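# Extend deadbolt latch to long backset on bench

## Task

Adjust the deadbolt latch so that it sits at the longer of its two backset settings, and make sure it ends up resting on the bench.

## Robot and tools

Robot: two 6-joint arms, left_arm and right_arm, each with a parallel gripper. Each base sits on a tilted plate; both plates hang from one metal frame behind the arms. A "too close" warning treats a plate and its half of the frame as part of that arm. Calibrated bases: left_arm at (-0.028, +0.381, +0.156) m, quat_wxyz (+0.914, -0.271, +0.300, +0.010); right_arm at (-0.042, -0.153, +0.156) m, quat_wxyz (+0.914, +0.262, +0.308, +0.016).

Frame: the scene frame has its origin at table-top height, halfway between the nominal bases. +z is up, +x points out over the table, and left_arm is on the +y side (arm names do not match image left/right). The gripper's fingers point along its own +z and part along its y. end_effector_position is the point between the pads, roughly 1 cm short of the tips; reported positions and quaternions can be off by a few cm, more at long reach.

Command row: always 14 numbers in [-1, 1], covering both arms even if one stays still. Order: left_arm waist, shoulder, elbow, wrist pitch, wrist yaw, wrist roll, opening; then the same seven for right_arm. The six joint numbers are offsets, not poses: they count from the Joint targets shown in the latest result (not from the previous row) and are scaled so 1.0 equals 1.202 rad (waist), 1.258 (shoulder), 1.3 (elbow), 2.073 (wrist pitch), 2.022 (wrist yaw and wrist roll). A 0 keeps that joint at its target. Opening is absolute: +1 fully open, -1 closed. Joint ranges in rad: waist -2.618 to 3.054, shoulder 0 to 3.142, elbow 0 to 3.142, wrist pitch -1.571 to 1.571, wrist yaw -1.571 to 1.571, wrist roll -2.094 to 2.094. Asking for more than 0.059 rad beyond an end gets the call refused; true ends may differ by that much, and over-asks are clipped, sometimes reported as "joint sent to its limit".

execute_actions: argument actions is a list holding nothing or one item. Empty list: look only, with pictures. {"rows": [...], "steps": n}: up to 15 rows, n from 7 to 15 (default 15), each step 1/30 s, one row per step, the final row repeated to fill. {"steps": n} alone: a wait of up to 300 steps counted from the previous result, so your reply time is included. Optional cameras: list of names, ["all"], or [] for none. Results are captured 7 steps before an action finishes; those steps run afterwards.

move: target is one 14-number row or a list of up to 15 rows; every row's offsets count from the same Joint targets. speed (rad/s, 0.01 to 2, default 0.5) caps the joint with the longest travel; one value or one per target. blend (rad) rounds corners of a list. All joints move together, so the hand follows a curve; nothing avoids obstacles or the other arm. Paths shorter than 0.5 s are stretched; over 10 s they fall short. Finger values of the first row apply at the start; later rows' finger values apply only after a full stop at that row. The extra "move:" line reports done, off_target (resting more than 0.035 rad away), moving, held or fault, limits=held if steps were withheld, and each lagging arm's worst joint and error. done does not mean no contact. Pictures come by default.

wait: seconds from 0 to 10; arms keep heading to the last command until they settle. zoom_image: camera (cam_high, cam_low, cam_left_wrist, cam_right_wrist) and region [x0, y0, x1, y1] in pixels, at most 504 by 504, of that camera's latest image. show_instructions: shows the reference pages, here the deadbolt latch manual image. finished_scene: scene number; final, call it once the latch is set and resting on the bench.

Result lines: Joint positions (rad) and Joint velocities (rad/s) per arm, with the finger gap last (m; 0.094 open); "within noise" means that arm is still. Joint targets is the base for your next offsets. grip_measured uses the opening scale, reads slightly wide when empty and about 0.064 narrower than a hard part when squeezing. grip_effort_nm is motor effort, negative closing, and keeps an offset at rest. Joint torques include gravity and friction; joints 1 to 3 flip sign past ±28 N m. "joint command not followed" means the clearance check altered targets. MOTOR HOT appears at 75 °C; at 90 °C the arm folds and idles.

Cameras: cam_high, cam_low, cam_left_wrist, cam_right_wrist, each 896x504; wrist views may lag while moving.

Care: joint speed is capped and each step's target stays near the measured angle, so big moves take time and tiny ones may not start. Close slowly on fragile parts; release by commanding an opening well above grip_measured. Do not drop or fling parts, slam, hit hard, push hard, or let the arms strike each other. Anything left off the table fails the job. Avoid long holds at full stretch or pushing at unreachable poses, which heats motors. Loose objects may get nudged occasionally; check before finishing.

Each tool is called after "Call:" as name(argument=value, ...) on one line, values as JSON.

Reference images:

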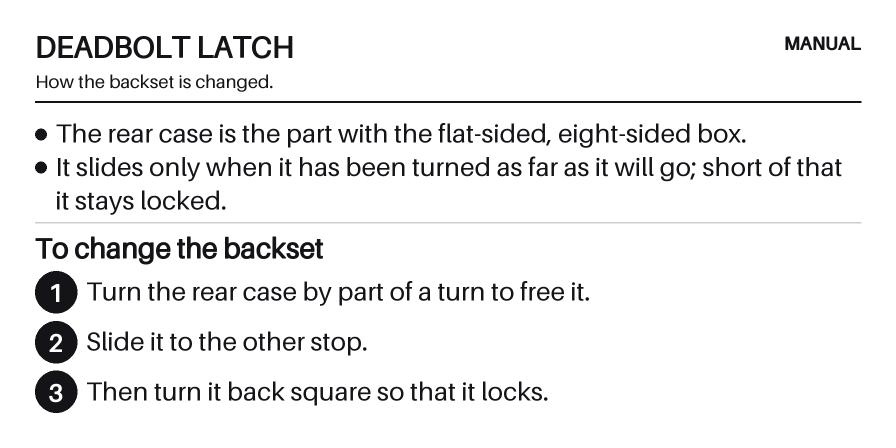

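## Session

Call:
execute_actions(actions=[])

Scene clock: 0.00 s of 4900.00 s.
left_arm: end_effector_position=(+0.2864, +0.0497, +0.1443) grip_measured=+1.000 grip_effort_nm=n/a end_effector_quat_wxyz=(+0.223, +0.742, +0.611, -0.163) | right_arm: end_effector_position=(-0.1001, -0.5428, +0.2385) grip_measured=+1.000 grip_effort_nm=n/a end_effector_quat_wxyz=(+0.034, +0.959, -0.251, -0.125)
Joint positions: left_arm=[-1.001 2.091 1.261 -0.343 -0.475 1.065 0.094] | right_arm=[-2.391 1.687 1.589 -1.337 -0.639 1.415 0.094]
Joint velocities: within noise
Joint torques (N m): no reading
Motor temperatures (°C): left_arm=[29 35 31 31 27 28 27] | right_arm=[28 39 37 34 28 27 30]
Heat: left arm: 35 °C; right arm: 39 °C.
Joint targets: left_arm=[-1.019 2.082 1.268 -0.341 -0.462 1.064] | right_arm=[-2.404 1.681 1.594 -1.339 -0.630 1.415]

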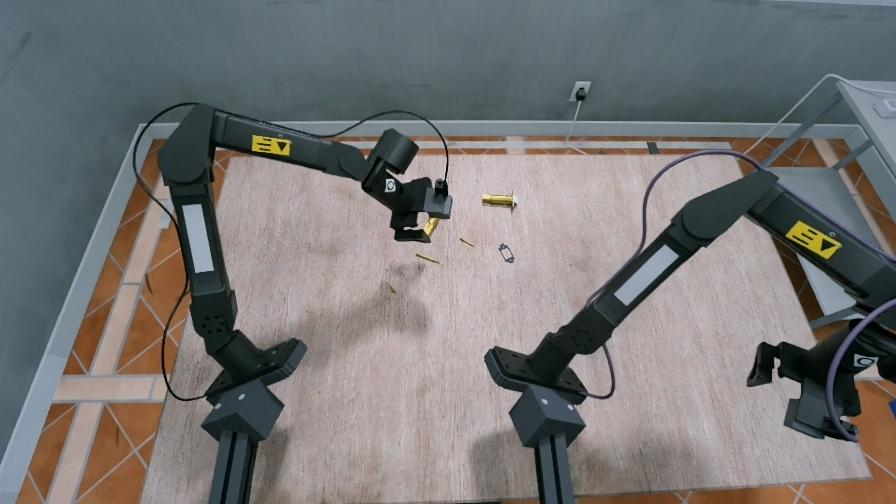

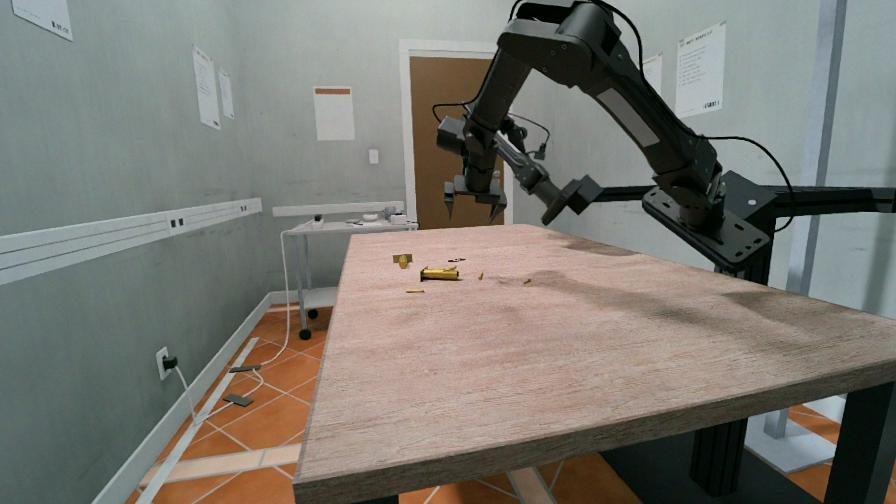

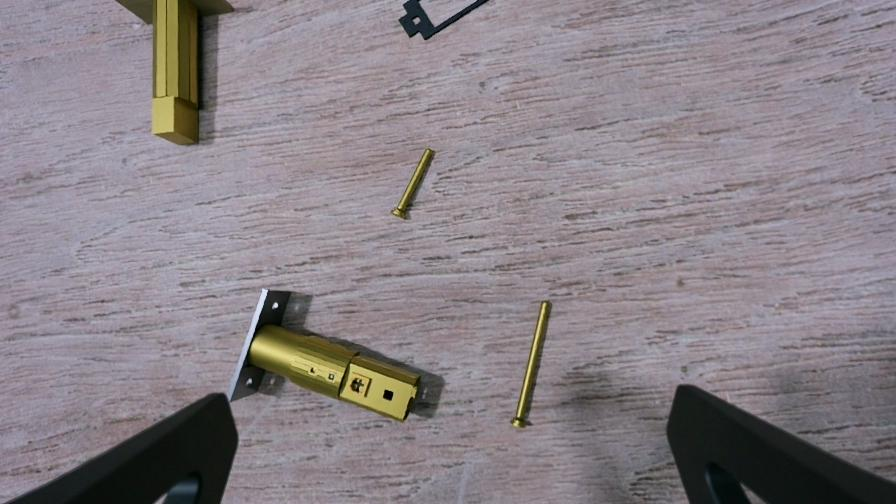

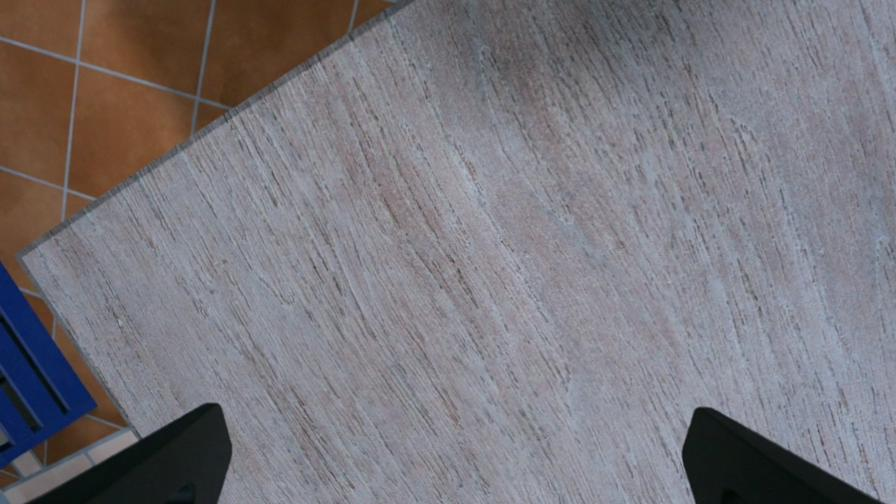

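Call:
zoom_image(camera="cam_left_wrist", region=[200, 260, 480, 430])

Call:
zoom_image(camera="cam_left_wrist", region=[80, 0, 300, 160])

Call:
zoom_image(camera="cam_high", region=[370, 150, 550, 300])

Call:
zoom_image(camera="cam_low", region=[380, 240, 500, 300])

Scaled by 1.800 from the camera's 896x504 image, which has a finer 1280x720 frame.

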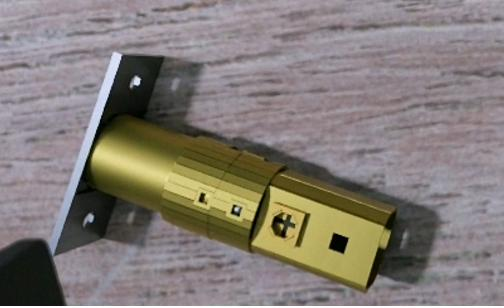

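Scaled by 2.291 from the camera's 896x504 image, which has a finer 1280x720 frame.

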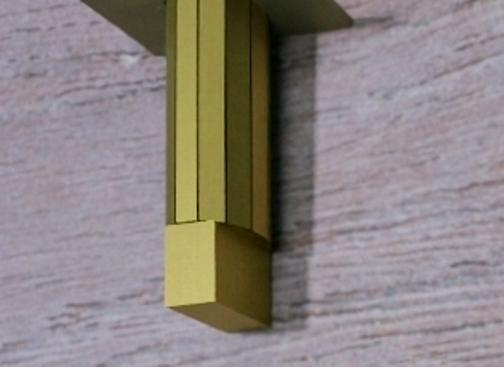

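Scaled by 2.800 from the camera's 896x504 image, which has a finer 1280x720 frame.

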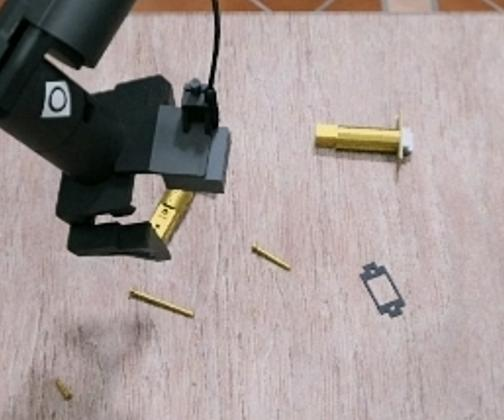

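Scaled by 4.200 from the camera's 896x504 image, which has a finer 1280x720 frame.

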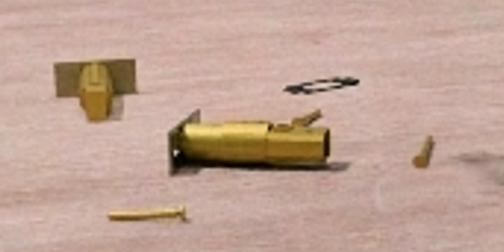

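Call:
move(target=[[0.15, 0, -0.15, 0.2, 0.15, 0, 0.2, 0, -0.382, 0, 0, 0, 0, 0.2],[0.557,-0.163,-0.638,0.759,0.546,-0.06,0.2,0.99,-0.382,0,0,0.3,-0.04,0.2]], speed=1.0, blend=0.1)

Scene clock: 14.97 s of 4900.00 s.
left_arm: end_effector_position=(+0.3398, +0.1730, +0.1349) grip_measured=+0.202 grip_effort_nm=-0.095 end_effector_quat_wxyz=(+0.599, +0.358, +0.622, -0.354) | right_arm: end_effector_position=(+0.1868, -0.4984, +0.1832) grip_measured=+0.202 grip_effort_nm=-0.051 end_effector_quat_wxyz=(-0.047, +0.920, +0.354, -0.163)
Joint positions: left_arm=[-0.349 1.902 0.443 1.222 0.62 0.951 0.056] | right_arm=[-1.215 1.203 1.59 -1.334 -0.047 1.344 0.056]
Joint velocities: within noise
Joint torques (N m): left_arm=[-4.53 -7.94 0.72 1.16 0.68 -0.1] | right_arm=[-0.87 -8.28 5.23 -0.18 0.4 -0.11]
Motor temperatures (°C): left_arm=[31 38 32 32 27 28 27] | right_arm=[30 41 37 34 28 27 30]
Heat: left arm: 38 °C; right arm: 41 °C.
Joint targets: left_arm=[-0.349 1.877 0.439 1.233 0.642 0.942] | right_arm=[-1.214 1.201 1.594 -1.339 -0.024 1.334]
Kept back: nothing.
move: done
camera_calibration:
cam_left_wrist: T_world_to_cam=[[-0.869105, -0.494467, -0.0125707, 0.3841], [-0.221712, 0.41216, -0.883724, 0.160322], [0.442154, -0.765262, -0.46784, 0.131033], [0, 0, 0, 1]] pos_world=[0.311432, 0.224121, 0.207811]
cam_right_wrist: T_world_to_cam=[[-0.631403, 0.751203, 0.192418, 0.459484], [0.775451, 0.610904, 0.159601, 0.168784], [0.00234366, 0.249983, -0.968247, 0.390047], [0, 0, 0, 1]] pos_world=[0.158321, -0.545782, 0.262311]

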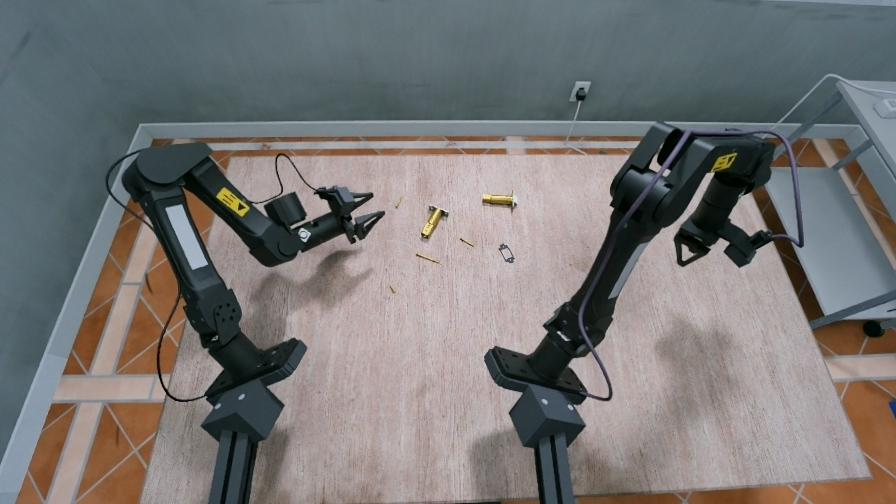

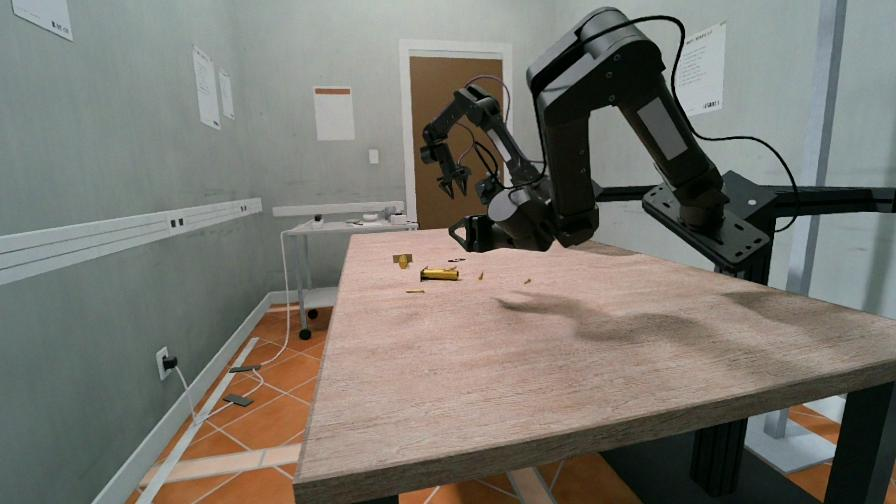

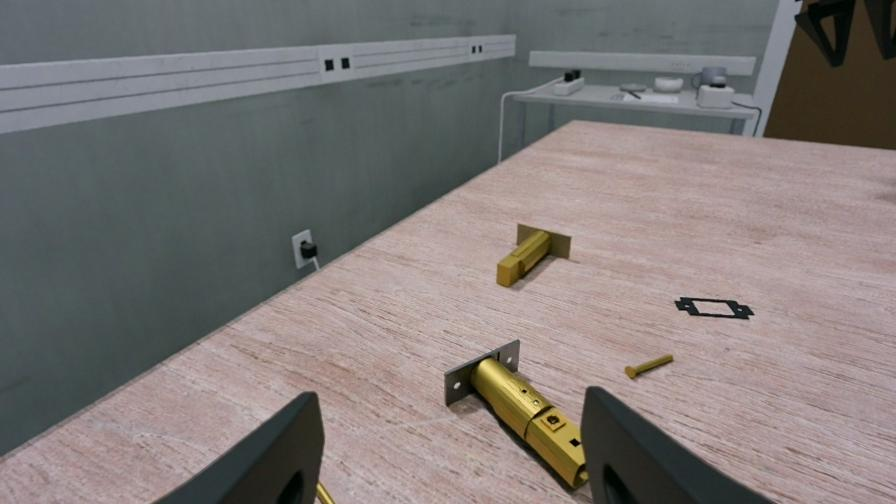

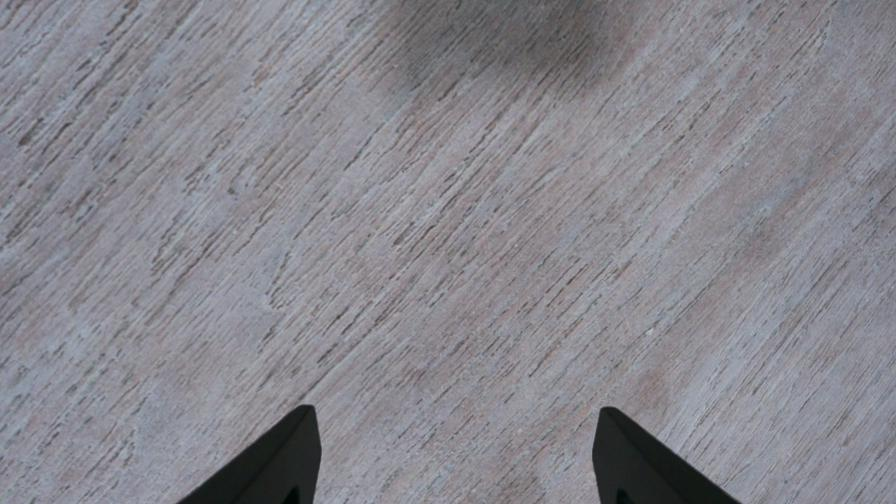

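Call:
move(target=[0,0,0,0,0,0,0.0, 1.0,0,0,0.06,0.2,0,0.2], speed=1.3, cameras=[])

Call:
execute_actions(actions=[], cameras=[])

Scene clock: 17.13 s of 4900.00 s.
left_arm: end_effector_position=(+0.3398, +0.1730, +0.1352) grip_measured=+0.002 grip_effort_nm=-0.090 end_effector_quat_wxyz=(+0.600, +0.358, +0.622, -0.355) | right_arm: end_effector_position=(+0.3734, -0.3155, +0.1903) grip_measured=+0.202 grip_effort_nm=-0.051 end_effector_quat_wxyz=(-0.024, +0.690, +0.721, +0.065)
Joint positions: left_arm=[-0.349 1.902 0.443 1.223 0.621 0.95 0.047] | right_arm=[-0.02 1.203 1.59 -1.225 0.365 1.343 0.056]
Joint velocities: within noise
Joint torques (N m): left_arm=[-4.56 -7.87 0.64 1.16 0.67 -0.09] | right_arm=[1.89 -7.51 5.22 0.27 0.08 -0.1]
Motor temperatures (°C): left_arm=[31 38 32 32 27 28 27] | right_arm=[30 41 37 34 28 27 30]
Heat: left arm: 38 °C; right arm: 41 °C.
Joint targets: left_arm=[-0.349 1.877 0.439 1.233 0.642 0.942] | right_arm=[-0.011 1.201 1.594 -1.215 0.381 1.334]
Kept back: nothing.
move: done
No camera images: "cameras" was empty.

Scene clock: 17.13 s of 4900.00 s.
left_arm: end_effector_position=(+0.3398, +0.1730, +0.1352) grip_measured=+0.002 grip_effort_nm=-0.090 end_effector_quat_wxyz=(+0.600, +0.358, +0.622, -0.355) | right_arm: end_effector_position=(+0.3734, -0.3155, +0.1903) grip_measured=+0.202 grip_effort_nm=-0.051 end_effector_quat_wxyz=(-0.024, +0.690, +0.721, +0.065)
Joint positions: left_arm=[-0.349 1.902 0.443 1.223 0.621 0.95 0.047] | right_arm=[-0.02 1.203 1.59 -1.225 0.365 1.343 0.056]
Joint velocities: within noise
Joint torques (N m): left_arm=[-4.56 -7.87 0.64 1.16 0.67 -0.09] | right_arm=[1.89 -7.51 5.22 0.27 0.08 -0.1]
Motor temperatures (°C): left_arm=[31 38 32 32 27 28 27] | right_arm=[30 41 37 34 28 27 30]
Heat: left arm: 38 °C; right arm: 41 °C.
Joint targets: left_arm=[-0.349 1.877 0.439 1.233 0.642 0.942] | right_arm=[-0.011 1.201 1.594 -1.215 0.381 1.334]
Kept back: nothing.
No camera images: "cameras" was empty.

Call:
move(target=[0,0,0,0,0,0,0.0, 0.633,0.732,0.125,0.056,0.221,-0.07,0.2], speed=1.0)

Scene clock: 19.17 s of 4900.00 s.
left_arm: end_effector_position=(+0.3398, +0.1730, +0.1352) grip_measured=+0.002 grip_effort_nm=-0.081 end_effector_quat_wxyz=(+0.600, +0.358, +0.622, -0.355) | right_arm: end_effector_position=(+0.3694, +0.0346, +0.1034) grip_measured=+0.202 grip_effort_nm=-0.051 end_effector_quat_wxyz=(-0.016, +0.221, +0.975, -0.008)
Joint positions: left_arm=[-0.349 1.902 0.443 1.223 0.621 0.95 0.047] | right_arm=[0.74 2.129 1.737 -1.108 0.81 1.204 0.056]
Joint velocities: within noise
Joint torques (N m): left_arm=[-4.53 -8.06 0.7 1.17 0.69 -0.09] | right_arm=[7.66 -7.77 5.23 0.09 0.17 -0.12]
Motor temperatures (°C): left_arm=[31 38 32 32 27 28 27] | right_arm=[30 42 37 34 28 27 30]
Heat: left arm: 38 °C; right arm: 42 °C.
Joint targets: left_arm=[-0.349 1.877 0.439 1.233 0.642 0.942] | right_arm=[0.749 2.121 1.756 -1.099 0.827 1.192]
Kept back: nothing.
move: done
camera_calibration:
cam_left_wrist: T_world_to_cam=[[-0.869042, -0.494582, -0.0124722, 0.384175], [-0.22119, 0.410962, -0.884412, 0.160721], [0.44254, -0.765832, -0.46654, 0.130959], [0, 0, 0, 1]] pos_world=[0.311459, 0.224248, 0.208033]
cam_right_wrist: T_world_to_cam=[[-0.438958, -0.898379, 0.0151933, 0.194067], [-0.798809, 0.397937, 0.451165, 0.273081], [-0.411363, 0.185906, -0.892311, 0.326329], [0, 0, 0, 1]] pos_world=[0.437566, 0.00500991, 0.165034]

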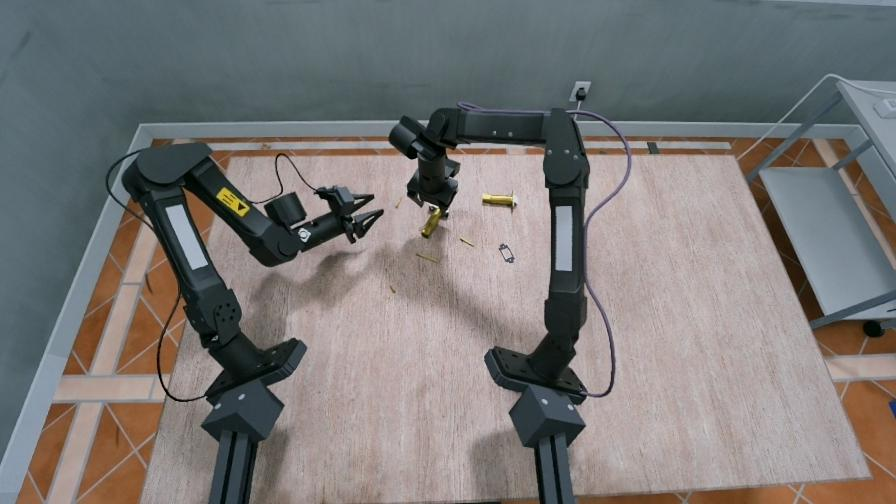

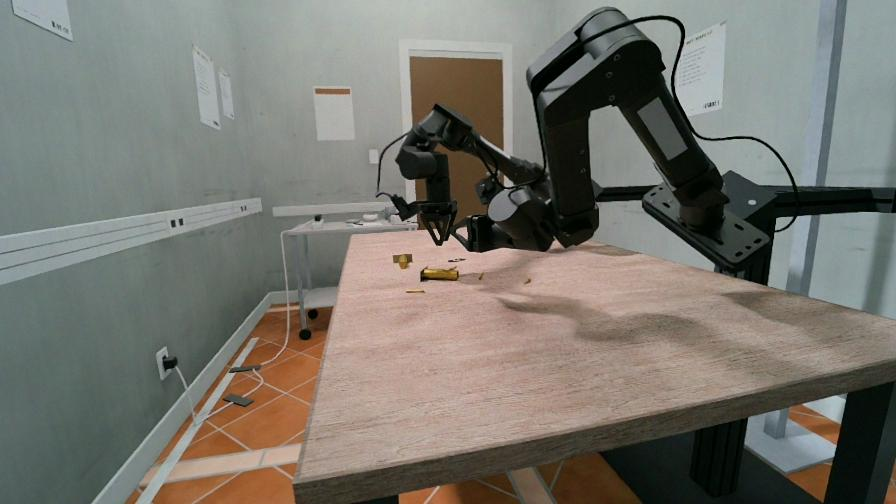

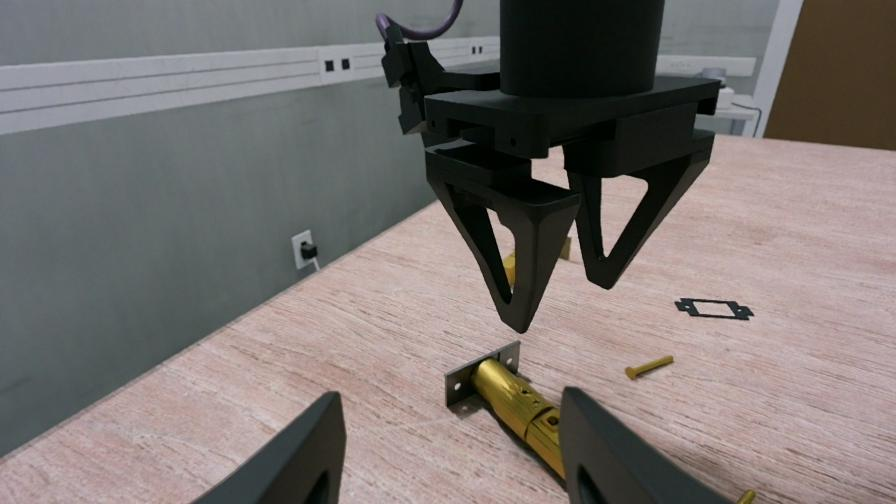

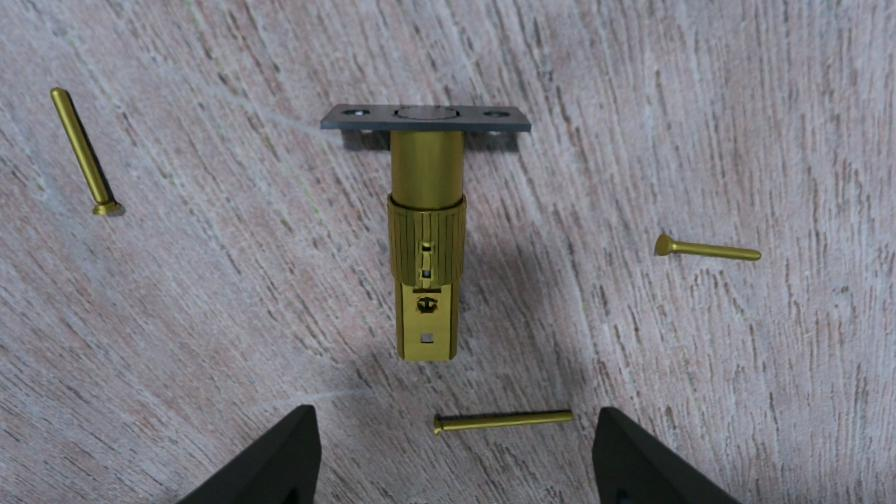

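Call:
zoom_image(camera="cam_left_wrist", region=[400, 60, 740, 500])

Call:
zoom_image(camera="cam_right_wrist", region=[310, 90, 550, 380])

Scaled by 1.145 from the camera's 896x504 image, which has a finer 1280x720 frame.

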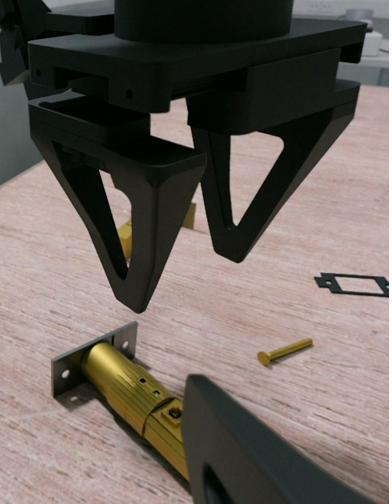

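Scaled by 1.738 from the camera's 896x504 image, which has a finer 1280x720 frame.

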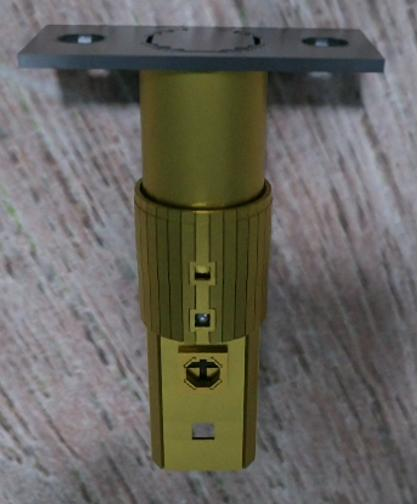

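Call:
move(target=[0,0,0,0,0,0,0.0, -0.068,0.032,0.042,0.057,0.001,-0.063,0.0], speed=0.5, cameras=["cam_right_wrist","cam_left_wrist"])

Scene clock: 23.07 s of 4900.00 s.
left_arm: end_effector_position=(+0.3399, +0.1730, +0.1353) grip_measured=+0.002 grip_effort_nm=-0.090 end_effector_quat_wxyz=(+0.600, +0.358, +0.622, -0.355) | right_arm: end_effector_position=(+0.4081, +0.0251, +0.0813) grip_measured=+0.002 grip_effort_nm=-0.056 end_effector_quat_wxyz=(+0.005, +0.240, +0.971, +0.004)
Joint positions: left_arm=[-0.349 1.902 0.443 1.224 0.621 0.95 0.047] | right_arm=[0.656 2.146 1.791 -0.993 0.815 1.077 0.047]
Joint velocities: within noise
Joint torques (N m): left_arm=[-4.53 -7.98 0.7 1.17 0.65 -0.1] | right_arm=[7.86 -6.6 5.35 0.2 0.15 -0.12]
Motor temperatures (°C): left_arm=[31 38 32 32 27 28 27] | right_arm=[31 42 37 34 28 27 30]
Heat: left arm: 38 °C; right arm: 42 °C.
Joint targets: left_arm=[-0.349 1.877 0.439 1.233 0.642 0.942] | right_arm=[0.667 2.162 1.811 -0.981 0.830 1.065]
Kept back: nothing.
move: done
camera_calibration:
cam_left_wrist: T_world_to_cam=[[-0.868915, -0.494798, -0.0127009, 0.384268], [-0.221038, 0.41087, -0.884493, 0.160738], [0.442863, -0.765742, -0.466381, 0.130832], [0, 0, 0, 1]] pos_world=[0.311485, 0.224276, 0.20807]
cam_right_wrist: T_world_to_cam=[[-0.474824, -0.87991, -0.0173484, 0.219735], [-0.801988, 0.424489, 0.420267, 0.3209], [-0.362433, 0.213466, -0.907234, 0.304772], [0, 0, 0, 1]] pos_world=[0.472153, -0.0079295, 0.145448]
Images, in order (width x height): cam_left_wrist 896x504, cam_right_wrist 896x504.

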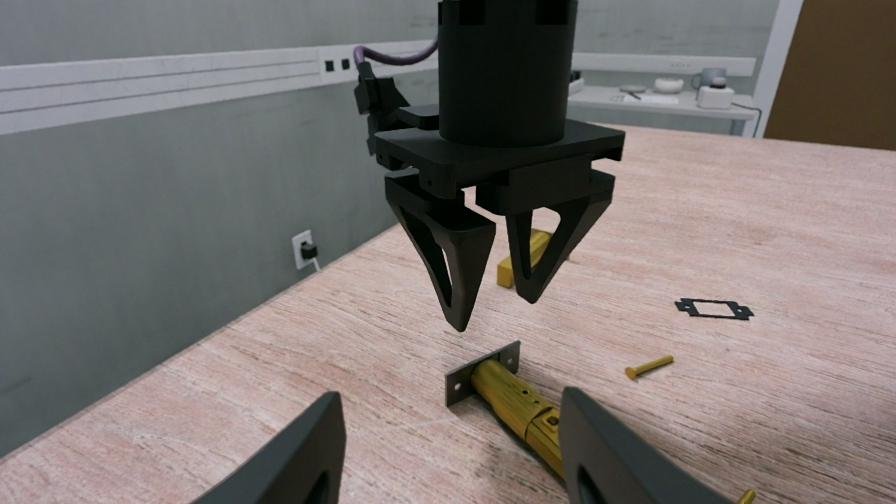

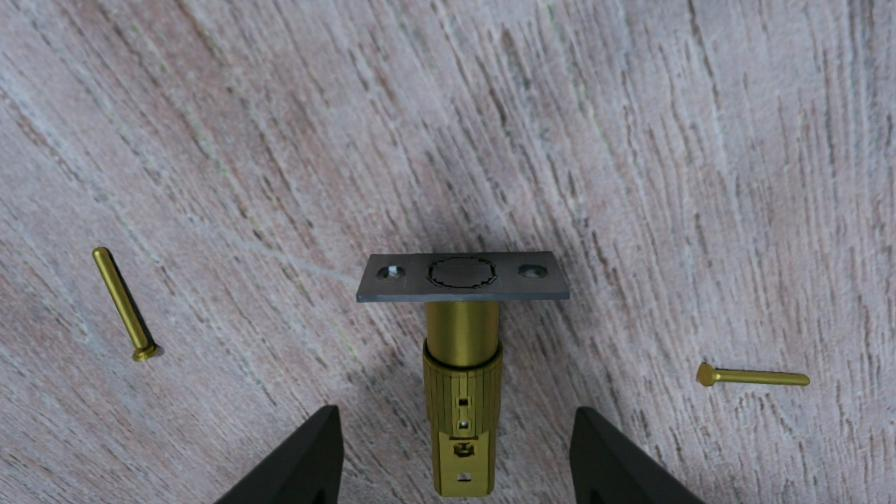

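Call:
move(target=[0,0,0,0,0,0,0.0, -0.061,0.046,-0.046,0.092,-0.011,-0.053,0.0], speed=0.3, cameras=["cam_right_wrist","cam_left_wrist"])

Scene clock: 25.53 s of 4900.00 s.
left_arm: end_effector_position=(+0.3399, +0.1730, +0.1353) grip_measured=+0.002 grip_effort_nm=-0.095 end_effector_quat_wxyz=(+0.600, +0.358, +0.622, -0.355) | right_arm: end_effector_position=(+0.4192, +0.0312, +0.0431) grip_measured=+0.002 grip_effort_nm=-0.042 end_effector_quat_wxyz=(+0.018, +0.242, +0.970, +0.007)
Joint positions: left_arm=[-0.349 1.902 0.443 1.224 0.621 0.95 0.047] | right_arm=[0.596 2.199 1.767 -0.821 0.813 0.972 0.047]
Joint velocities: left_arm=[-0.002 -0.017 0.017 -0.022 -0.037 -0.154 0.001] | right_arm=[within noise]
Joint torques (N m): left_arm=[-4.63 -7.9 0.7 1.16 0.67 -0.1] | right_arm=[7.13 -6.56 2.25 0.43 -0.07 -0.14]
Motor temperatures (°C): left_arm=[31 38 31 32 27 28 27] | right_arm=[31 42 37 34 28 27 30]
Heat: left arm: 38 °C; right arm: 42 °C.
Joint targets: left_arm=[-0.349 1.877 0.439 1.233 0.642 0.942] | right_arm=[0.594 2.220 1.751 -0.790 0.807 0.958]
Kept back: nothing.
move: done
camera_calibration:
cam_left_wrist: T_world_to_cam=[[-0.869022, -0.494611, -0.0126938, 0.384233], [-0.220817, 0.410675, -0.884639, 0.160767], [0.442765, -0.765967, -0.466104, 0.130892], [0, 0, 0, 1]] pos_world=[0.311452, 0.224282, 0.208107]
cam_right_wrist: T_world_to_cam=[[-0.477854, -0.877931, -0.0298594, 0.231464], [-0.811233, 0.428001, 0.398393, 0.347972], [-0.336982, 0.214597, -0.916729, 0.262563], [0, 0, 0, 1]] pos_world=[0.481371, -0.00206814, 0.10898]
Images, in order (width x height): cam_left_wrist 896x504, cam_right_wrist 896x504.

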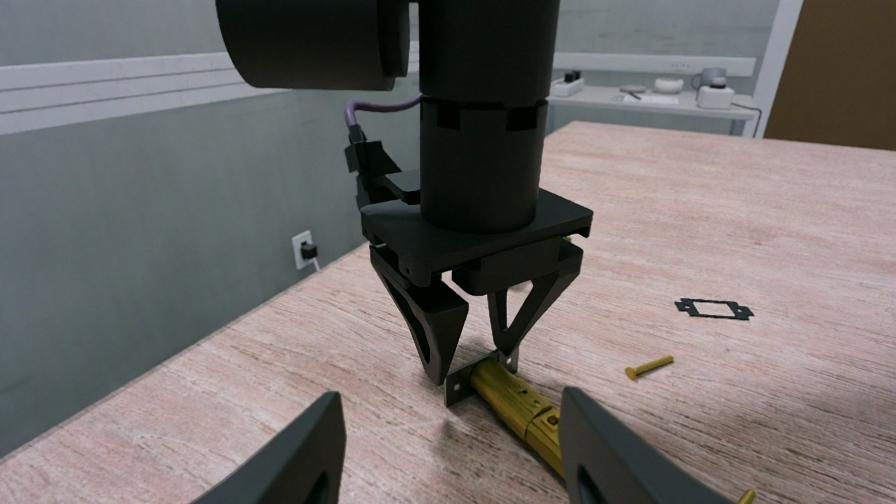

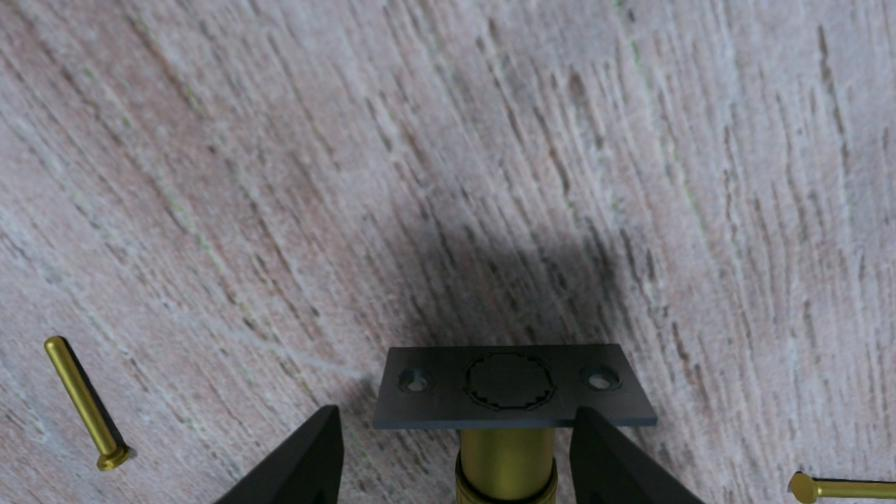

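Call:
move(target=[0,0,0,0,0,0,0.0, 0.005,-0.044,-0.064,0.005,-0.006,0.013,0.0], speed=0.3, cameras=["cam_right_wrist"])

Scene clock: 27.73 s of 4900.00 s.
left_arm: end_effector_position=(+0.3399, +0.1730, +0.1353) grip_measured=+0.002 grip_effort_nm=-0.085 end_effector_quat_wxyz=(+0.600, +0.358, +0.622, -0.355) | right_arm: end_effector_position=(+0.4106, +0.0280, +0.0422) grip_measured=+0.002 grip_effort_nm=-0.037 end_effector_quat_wxyz=(+0.020, +0.244, +0.970, +0.007)
Joint positions: left_arm=[-0.349 1.902 0.443 1.224 0.621 0.95 0.047] | right_arm=[0.597 2.165 1.693 -0.776 0.816 0.971 0.047]
Joint velocities: within noise
Joint torques (N m): left_arm=[-4.53 -7.99 0.65 1.15 0.67 -0.11] | right_arm=[7.31 -8.01 1.47 0.08 -0.23 0.12]
Motor temperatures (°C): left_arm=[31 37 31 33 27 28 27] | right_arm=[31 42 37 34 28 27 30]
Heat: left arm: 37 °C; right arm: 42 °C.
Joint targets: left_arm=[-0.349 1.877 0.439 1.233 0.642 0.942] | right_arm=[0.600 2.164 1.668 -0.780 0.795 0.984]
Kept back: nothing.
move: done
camera_calibration:
cam_right_wrist: T_world_to_cam=[[-0.479809, -0.876765, -0.0326421, 0.225335], [-0.812407, 0.429924, 0.393903, 0.343351], [-0.331327, 0.215517, -0.918572, 0.257249], [0, 0, 0, 1]] pos_world=[0.472293, -0.00549022, 0.108411]
Images, in order (width x height): cam_right_wrist 896x504.

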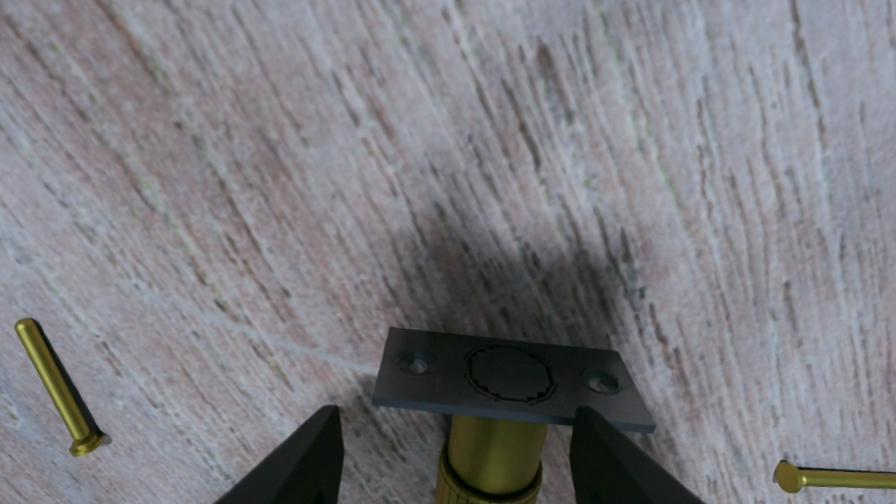

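Call:
move(target=[0,0,0,0,0,0,0.0, 0.061,-0.022,0.052,-0.08,0.017,0.043,0.0], speed=0.4, cameras=["cam_right_wrist","cam_left_wrist"])

Scene clock: 29.57 s of 4900.00 s.
left_arm: end_effector_position=(+0.3399, +0.1730, +0.1353) grip_measured=+0.002 grip_effort_nm=-0.090 end_effector_quat_wxyz=(+0.600, +0.358, +0.622, -0.355) | right_arm: end_effector_position=(+0.3893, +0.0321, +0.0625) grip_measured=+0.002 grip_effort_nm=-0.046 end_effector_quat_wxyz=(-0.003, +0.223, +0.975, -0.006)
Joint positions: left_arm=[-0.349 1.902 0.443 1.224 0.621 0.95 0.047] | right_arm=[0.651 2.164 1.716 -0.931 0.816 1.059 0.047]
Joint velocities: within noise
Joint torques (N m): left_arm=[-4.6 -7.94 0.75 1.15 0.67 -0.08] | right_arm=[8.83 -10 5.12 -0.11 0.14 0.11]
Motor temperatures (°C): left_arm=[31 37 31 33 27 28 27] | right_arm=[31 43 37 34 28 27 30]
Heat: left arm: 37 °C; right arm: 43 °C.
Joint targets: left_arm=[-0.349 1.877 0.439 1.233 0.642 0.942] | right_arm=[0.674 2.137 1.735 -0.946 0.830 1.071]
Kept back: nothing.
move: done
camera_calibration:
cam_left_wrist: T_world_to_cam=[[-0.869022, -0.494611, -0.0126938, 0.384233], [-0.220817, 0.410675, -0.884639, 0.160767], [0.442765, -0.765967, -0.466104, 0.130892], [0, 0, 0, 1]] pos_world=[0.311452, 0.224282, 0.208107]
cam_right_wrist: T_world_to_cam=[[-0.442628, -0.896691, 0.00510489, 0.203229], [-0.808825, 0.4017, 0.429463, 0.313524], [-0.387146, 0.185964, -0.90307, 0.289659], [0, 0, 0, 1]] pos_world=[0.455682, 0.00242514, 0.125898]
Images, in order (width x height): cam_left_wrist 896x504, cam_right_wrist 896x504.

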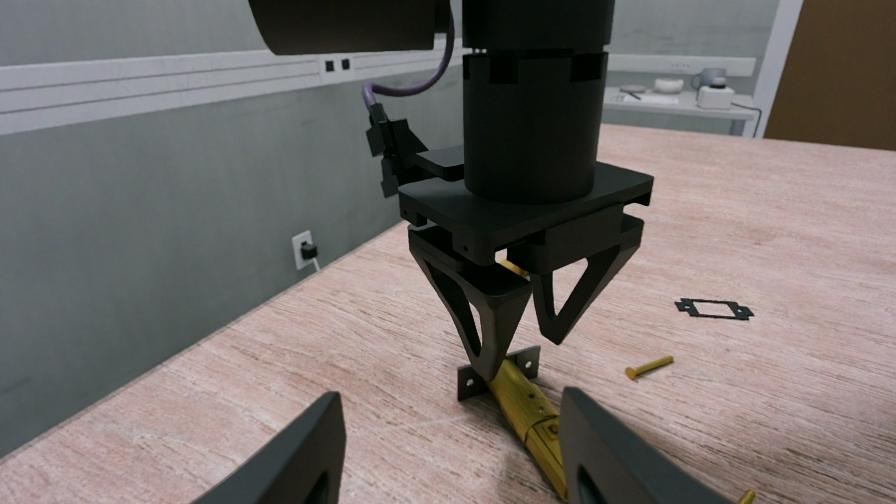

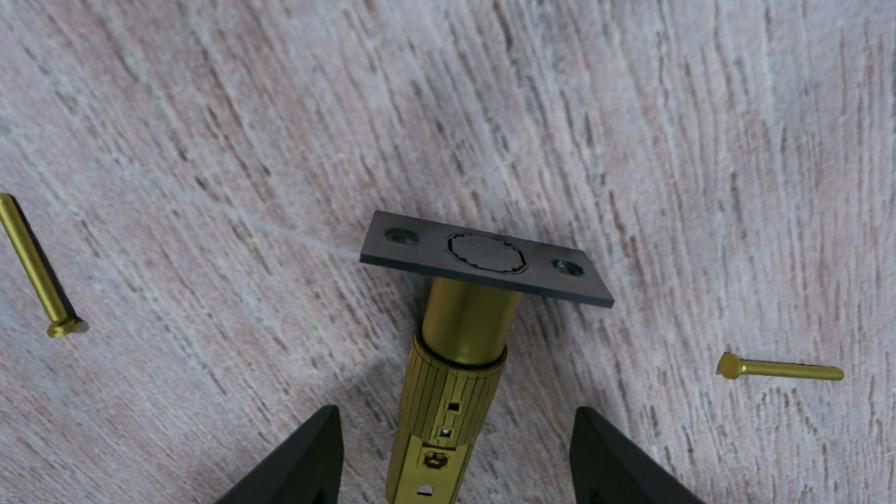

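Call:
move(target=[0,0,0,0,0,0,0.0, -0.038,-0.017,-0.042,0.037,-0.015,0.08,0.0], speed=0.4, cameras=["cam_right_wrist","cam_left_wrist"])

Scene clock: 33.53 s of 4900.00 s.
left_arm: end_effector_position=(+0.3399, +0.1730, +0.1354) grip_measured=+0.002 grip_effort_nm=-0.095 end_effector_quat_wxyz=(+0.600, +0.358, +0.621, -0.355) | right_arm: end_effector_position=(+0.3962, +0.0237, +0.0550) grip_measured=+0.002 grip_effort_nm=-0.042 end_effector_quat_wxyz=(+0.000, +0.327, +0.945, -0.001)
Joint positions: left_arm=[-0.349 1.902 0.443 1.224 0.621 0.95 0.047] | right_arm=[0.62 2.144 1.693 -0.88 0.807 1.221 0.047]
Joint velocities: within noise
Joint torques (N m): left_arm=[-4.55 -7.87 0.76 1.17 0.68 -0.11] | right_arm=[7.54 -10.14 2.47 0.17 -0.09 0.11]
Motor temperatures (°C): left_arm=[31 37 31 33 27 28 27] | right_arm=[32 43 37 34 28 27 30]
Heat: left arm: 37 °C; right arm: 43 °C.
Joint targets: left_arm=[-0.349 1.877 0.439 1.233 0.642 0.942] | right_arm=[0.628 2.115 1.681 -0.869 0.799 1.233]
Kept back: nothing.
move: done
camera_calibration:
cam_left_wrist: T_world_to_cam=[[-0.868895, -0.494827, -0.0129225, 0.384326], [-0.220665, 0.410583, -0.884719, 0.160784], [0.443089, -0.765877, -0.465945, 0.130765], [0, 0, 0, 1]] pos_world=[0.311478, 0.22431, 0.208144]
cam_right_wrist: T_world_to_cam=[[-0.624864, -0.780714, -0.00547673, 0.268786], [-0.707793, 0.563511, 0.426011, 0.282032], [-0.329506, 0.270075, -0.904702, 0.262416], [0, 0, 0, 1]] pos_world=[0.454042, -0.0199552, 0.118731]
Images, in order (width x height): cam_left_wrist 896x504, cam_right_wrist 896x504.

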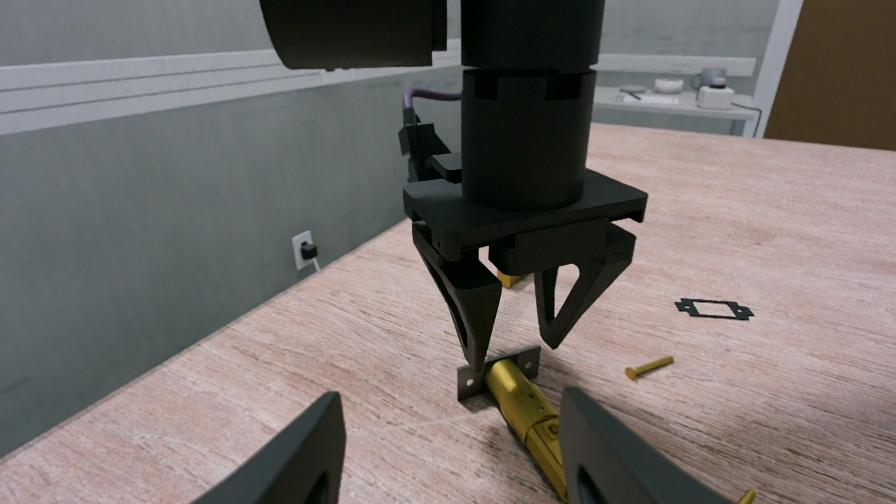

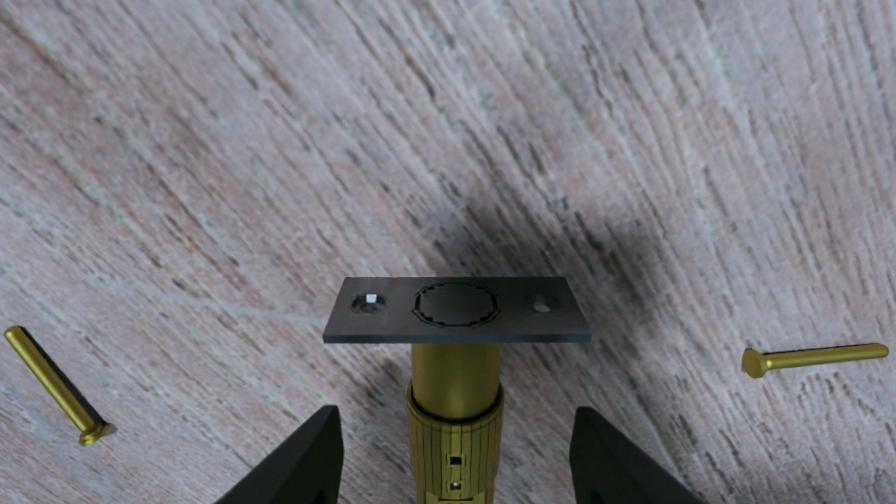

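Call:
move(target=[0,0,0,0,0,0,0.0, -0.013,0.048,-0.007,0.021,-0.002,-0.025,0.0], speed=0.3, cameras=["cam_right_wrist","cam_left_wrist"])

Scene clock: 35.37 s of 4900.00 s.
left_arm: end_effector_position=(+0.3399, +0.1730, +0.1354) grip_measured=+0.002 grip_effort_nm=-0.095 end_effector_quat_wxyz=(+0.600, +0.358, +0.621, -0.355) | right_arm: end_effector_position=(+0.3951, +0.0276, +0.0441) grip_measured=+0.002 grip_effort_nm=-0.037 end_effector_quat_wxyz=(-0.001, +0.323, +0.946, +0.000)
Joint positions: left_arm=[-0.349 1.902 0.443 1.224 0.621 0.95 0.047] | right_arm=[0.608 2.162 1.682 -0.837 0.802 1.194 0.047]
Joint velocities: within noise
Joint torques (N m): left_arm=[-4.53 -7.98 0.72 1.12 0.65 -0.09] | right_arm=[7.36 -6.82 2.55 0.16 -0.08 -0.13]
Motor temperatures (°C): left_arm=[31 37 31 33 27 28 27] | right_arm=[32 43 37 34 28 27 30]
Heat: left arm: 37 °C; right arm: 43 °C.
Joint targets: left_arm=[-0.349 1.877 0.439 1.233 0.642 0.942] | right_arm=[0.612 2.176 1.672 -0.825 0.795 1.182]
Kept back: nothing.
move: done
camera_calibration:
cam_left_wrist: T_world_to_cam=[[-0.868895, -0.494827, -0.0129225, 0.384326], [-0.220665, 0.410583, -0.884719, 0.160784], [0.443089, -0.765877, -0.465945, 0.130765], [0, 0, 0, 1]] pos_world=[0.311478, 0.22431, 0.208144]
cam_right_wrist: T_world_to_cam=[[-0.618548, -0.785715, -0.00706765, 0.268798], [-0.712251, 0.55687, 0.427311, 0.285627], [-0.331809, 0.269346, -0.904077, 0.252083], [0, 0, 0, 1]] pos_world=[0.453346, -0.0157558, 0.107751]
Images, in order (width x height): cam_left_wrist 896x504, cam_right_wrist 896x504.

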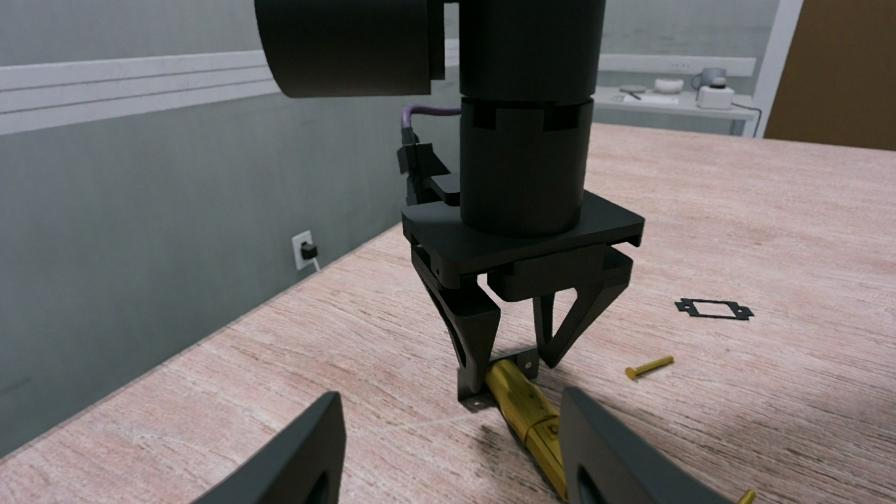

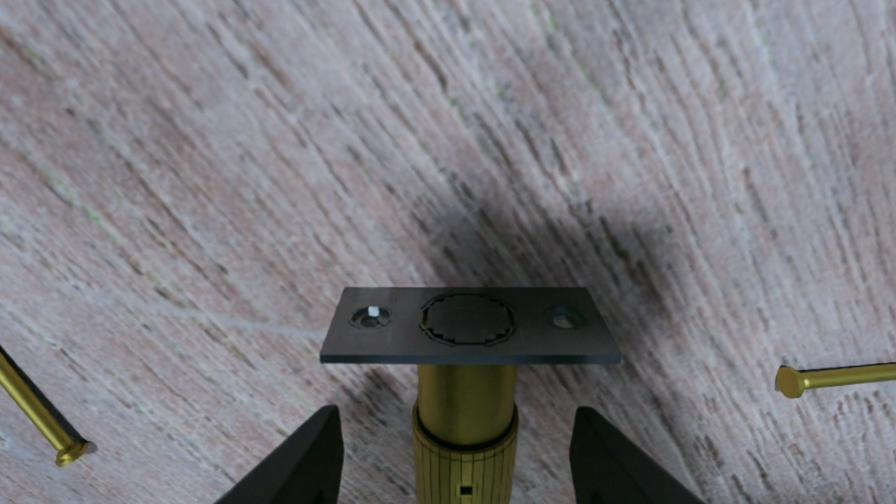

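Call:
move(target=[0,0,0,0,0,0,0.0, -0.03,0.015,-0.014,0.035,-0.005,-0.026,0.0], speed=0.3, cameras=["cam_right_wrist","cam_left_wrist"])

Scene clock: 36.80 s of 4900.00 s.
left_arm: end_effector_position=(+0.3399, +0.1730, +0.1354) grip_measured=+0.002 grip_effort_nm=-0.085 end_effector_quat_wxyz=(+0.600, +0.358, +0.621, -0.355) | right_arm: end_effector_position=(+0.3967, +0.0259, +0.0248) grip_measured=+0.002 grip_effort_nm=-0.037 end_effector_quat_wxyz=(-0.002, +0.321, +0.947, +0.000)
Joint positions: left_arm=[-0.349 1.902 0.443 1.224 0.621 0.95 0.047] | right_arm=[0.571 2.181 1.664 -0.766 0.79 1.142 0.047]
Joint velocities: within noise
Joint torques (N m): left_arm=[-4.63 -7.95 0.76 1.16 0.65 -0.07] | right_arm=[7.38 -6.97 2.48 0.19 -0.07 -0.12]
Motor temperatures (°C): left_arm=[31 37 31 33 27 28 27] | right_arm=[32 43 37 34 28 27 30]
Heat: left arm: 37 °C; right arm: 43 °C.
Joint targets: left_arm=[-0.349 1.877 0.439 1.233 0.642 0.942] | right_arm=[0.576 2.195 1.653 -0.753 0.785 1.129]
Kept back: nothing.
move: done
camera_calibration:
cam_left_wrist: T_world_to_cam=[[-0.868895, -0.494827, -0.0129225, 0.384326], [-0.220665, 0.410583, -0.884719, 0.160784], [0.443089, -0.765877, -0.465945, 0.130765], [0, 0, 0, 1]] pos_world=[0.311478, 0.22431, 0.208144]
cam_right_wrist: T_world_to_cam=[[-0.615753, -0.787911, -0.006635, 0.267311], [-0.713413, 0.553917, 0.429206, 0.296484], [-0.334501, 0.269018, -0.903182, 0.236628], [0, 0, 0, 1]] pos_world=[0.455265, -0.0172672, 0.0882391]
Images, in order (width x height): cam_left_wrist 896x504, cam_right_wrist 896x504.

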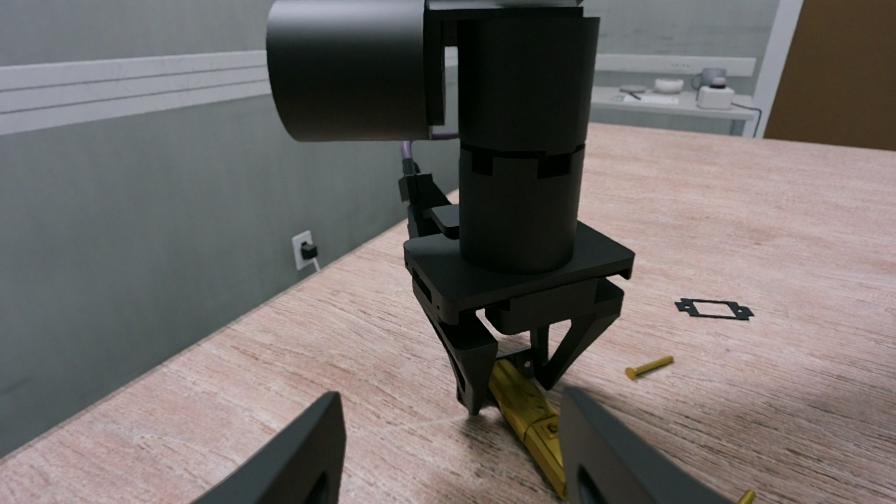

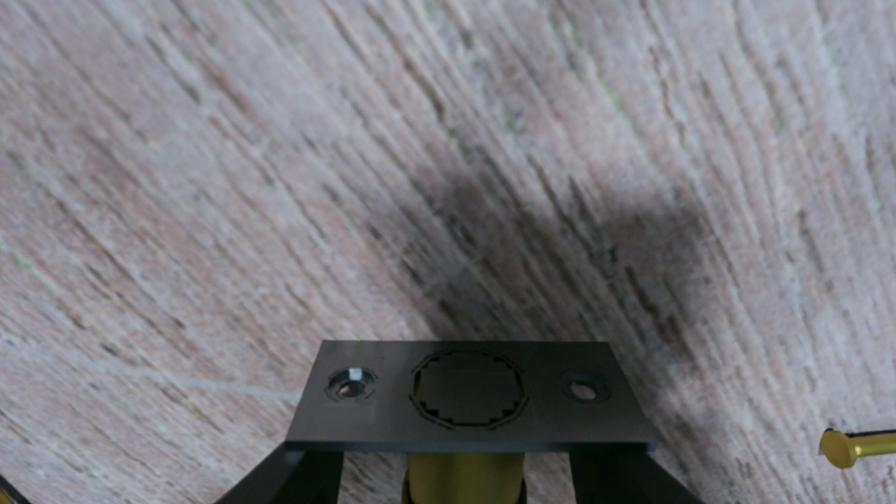

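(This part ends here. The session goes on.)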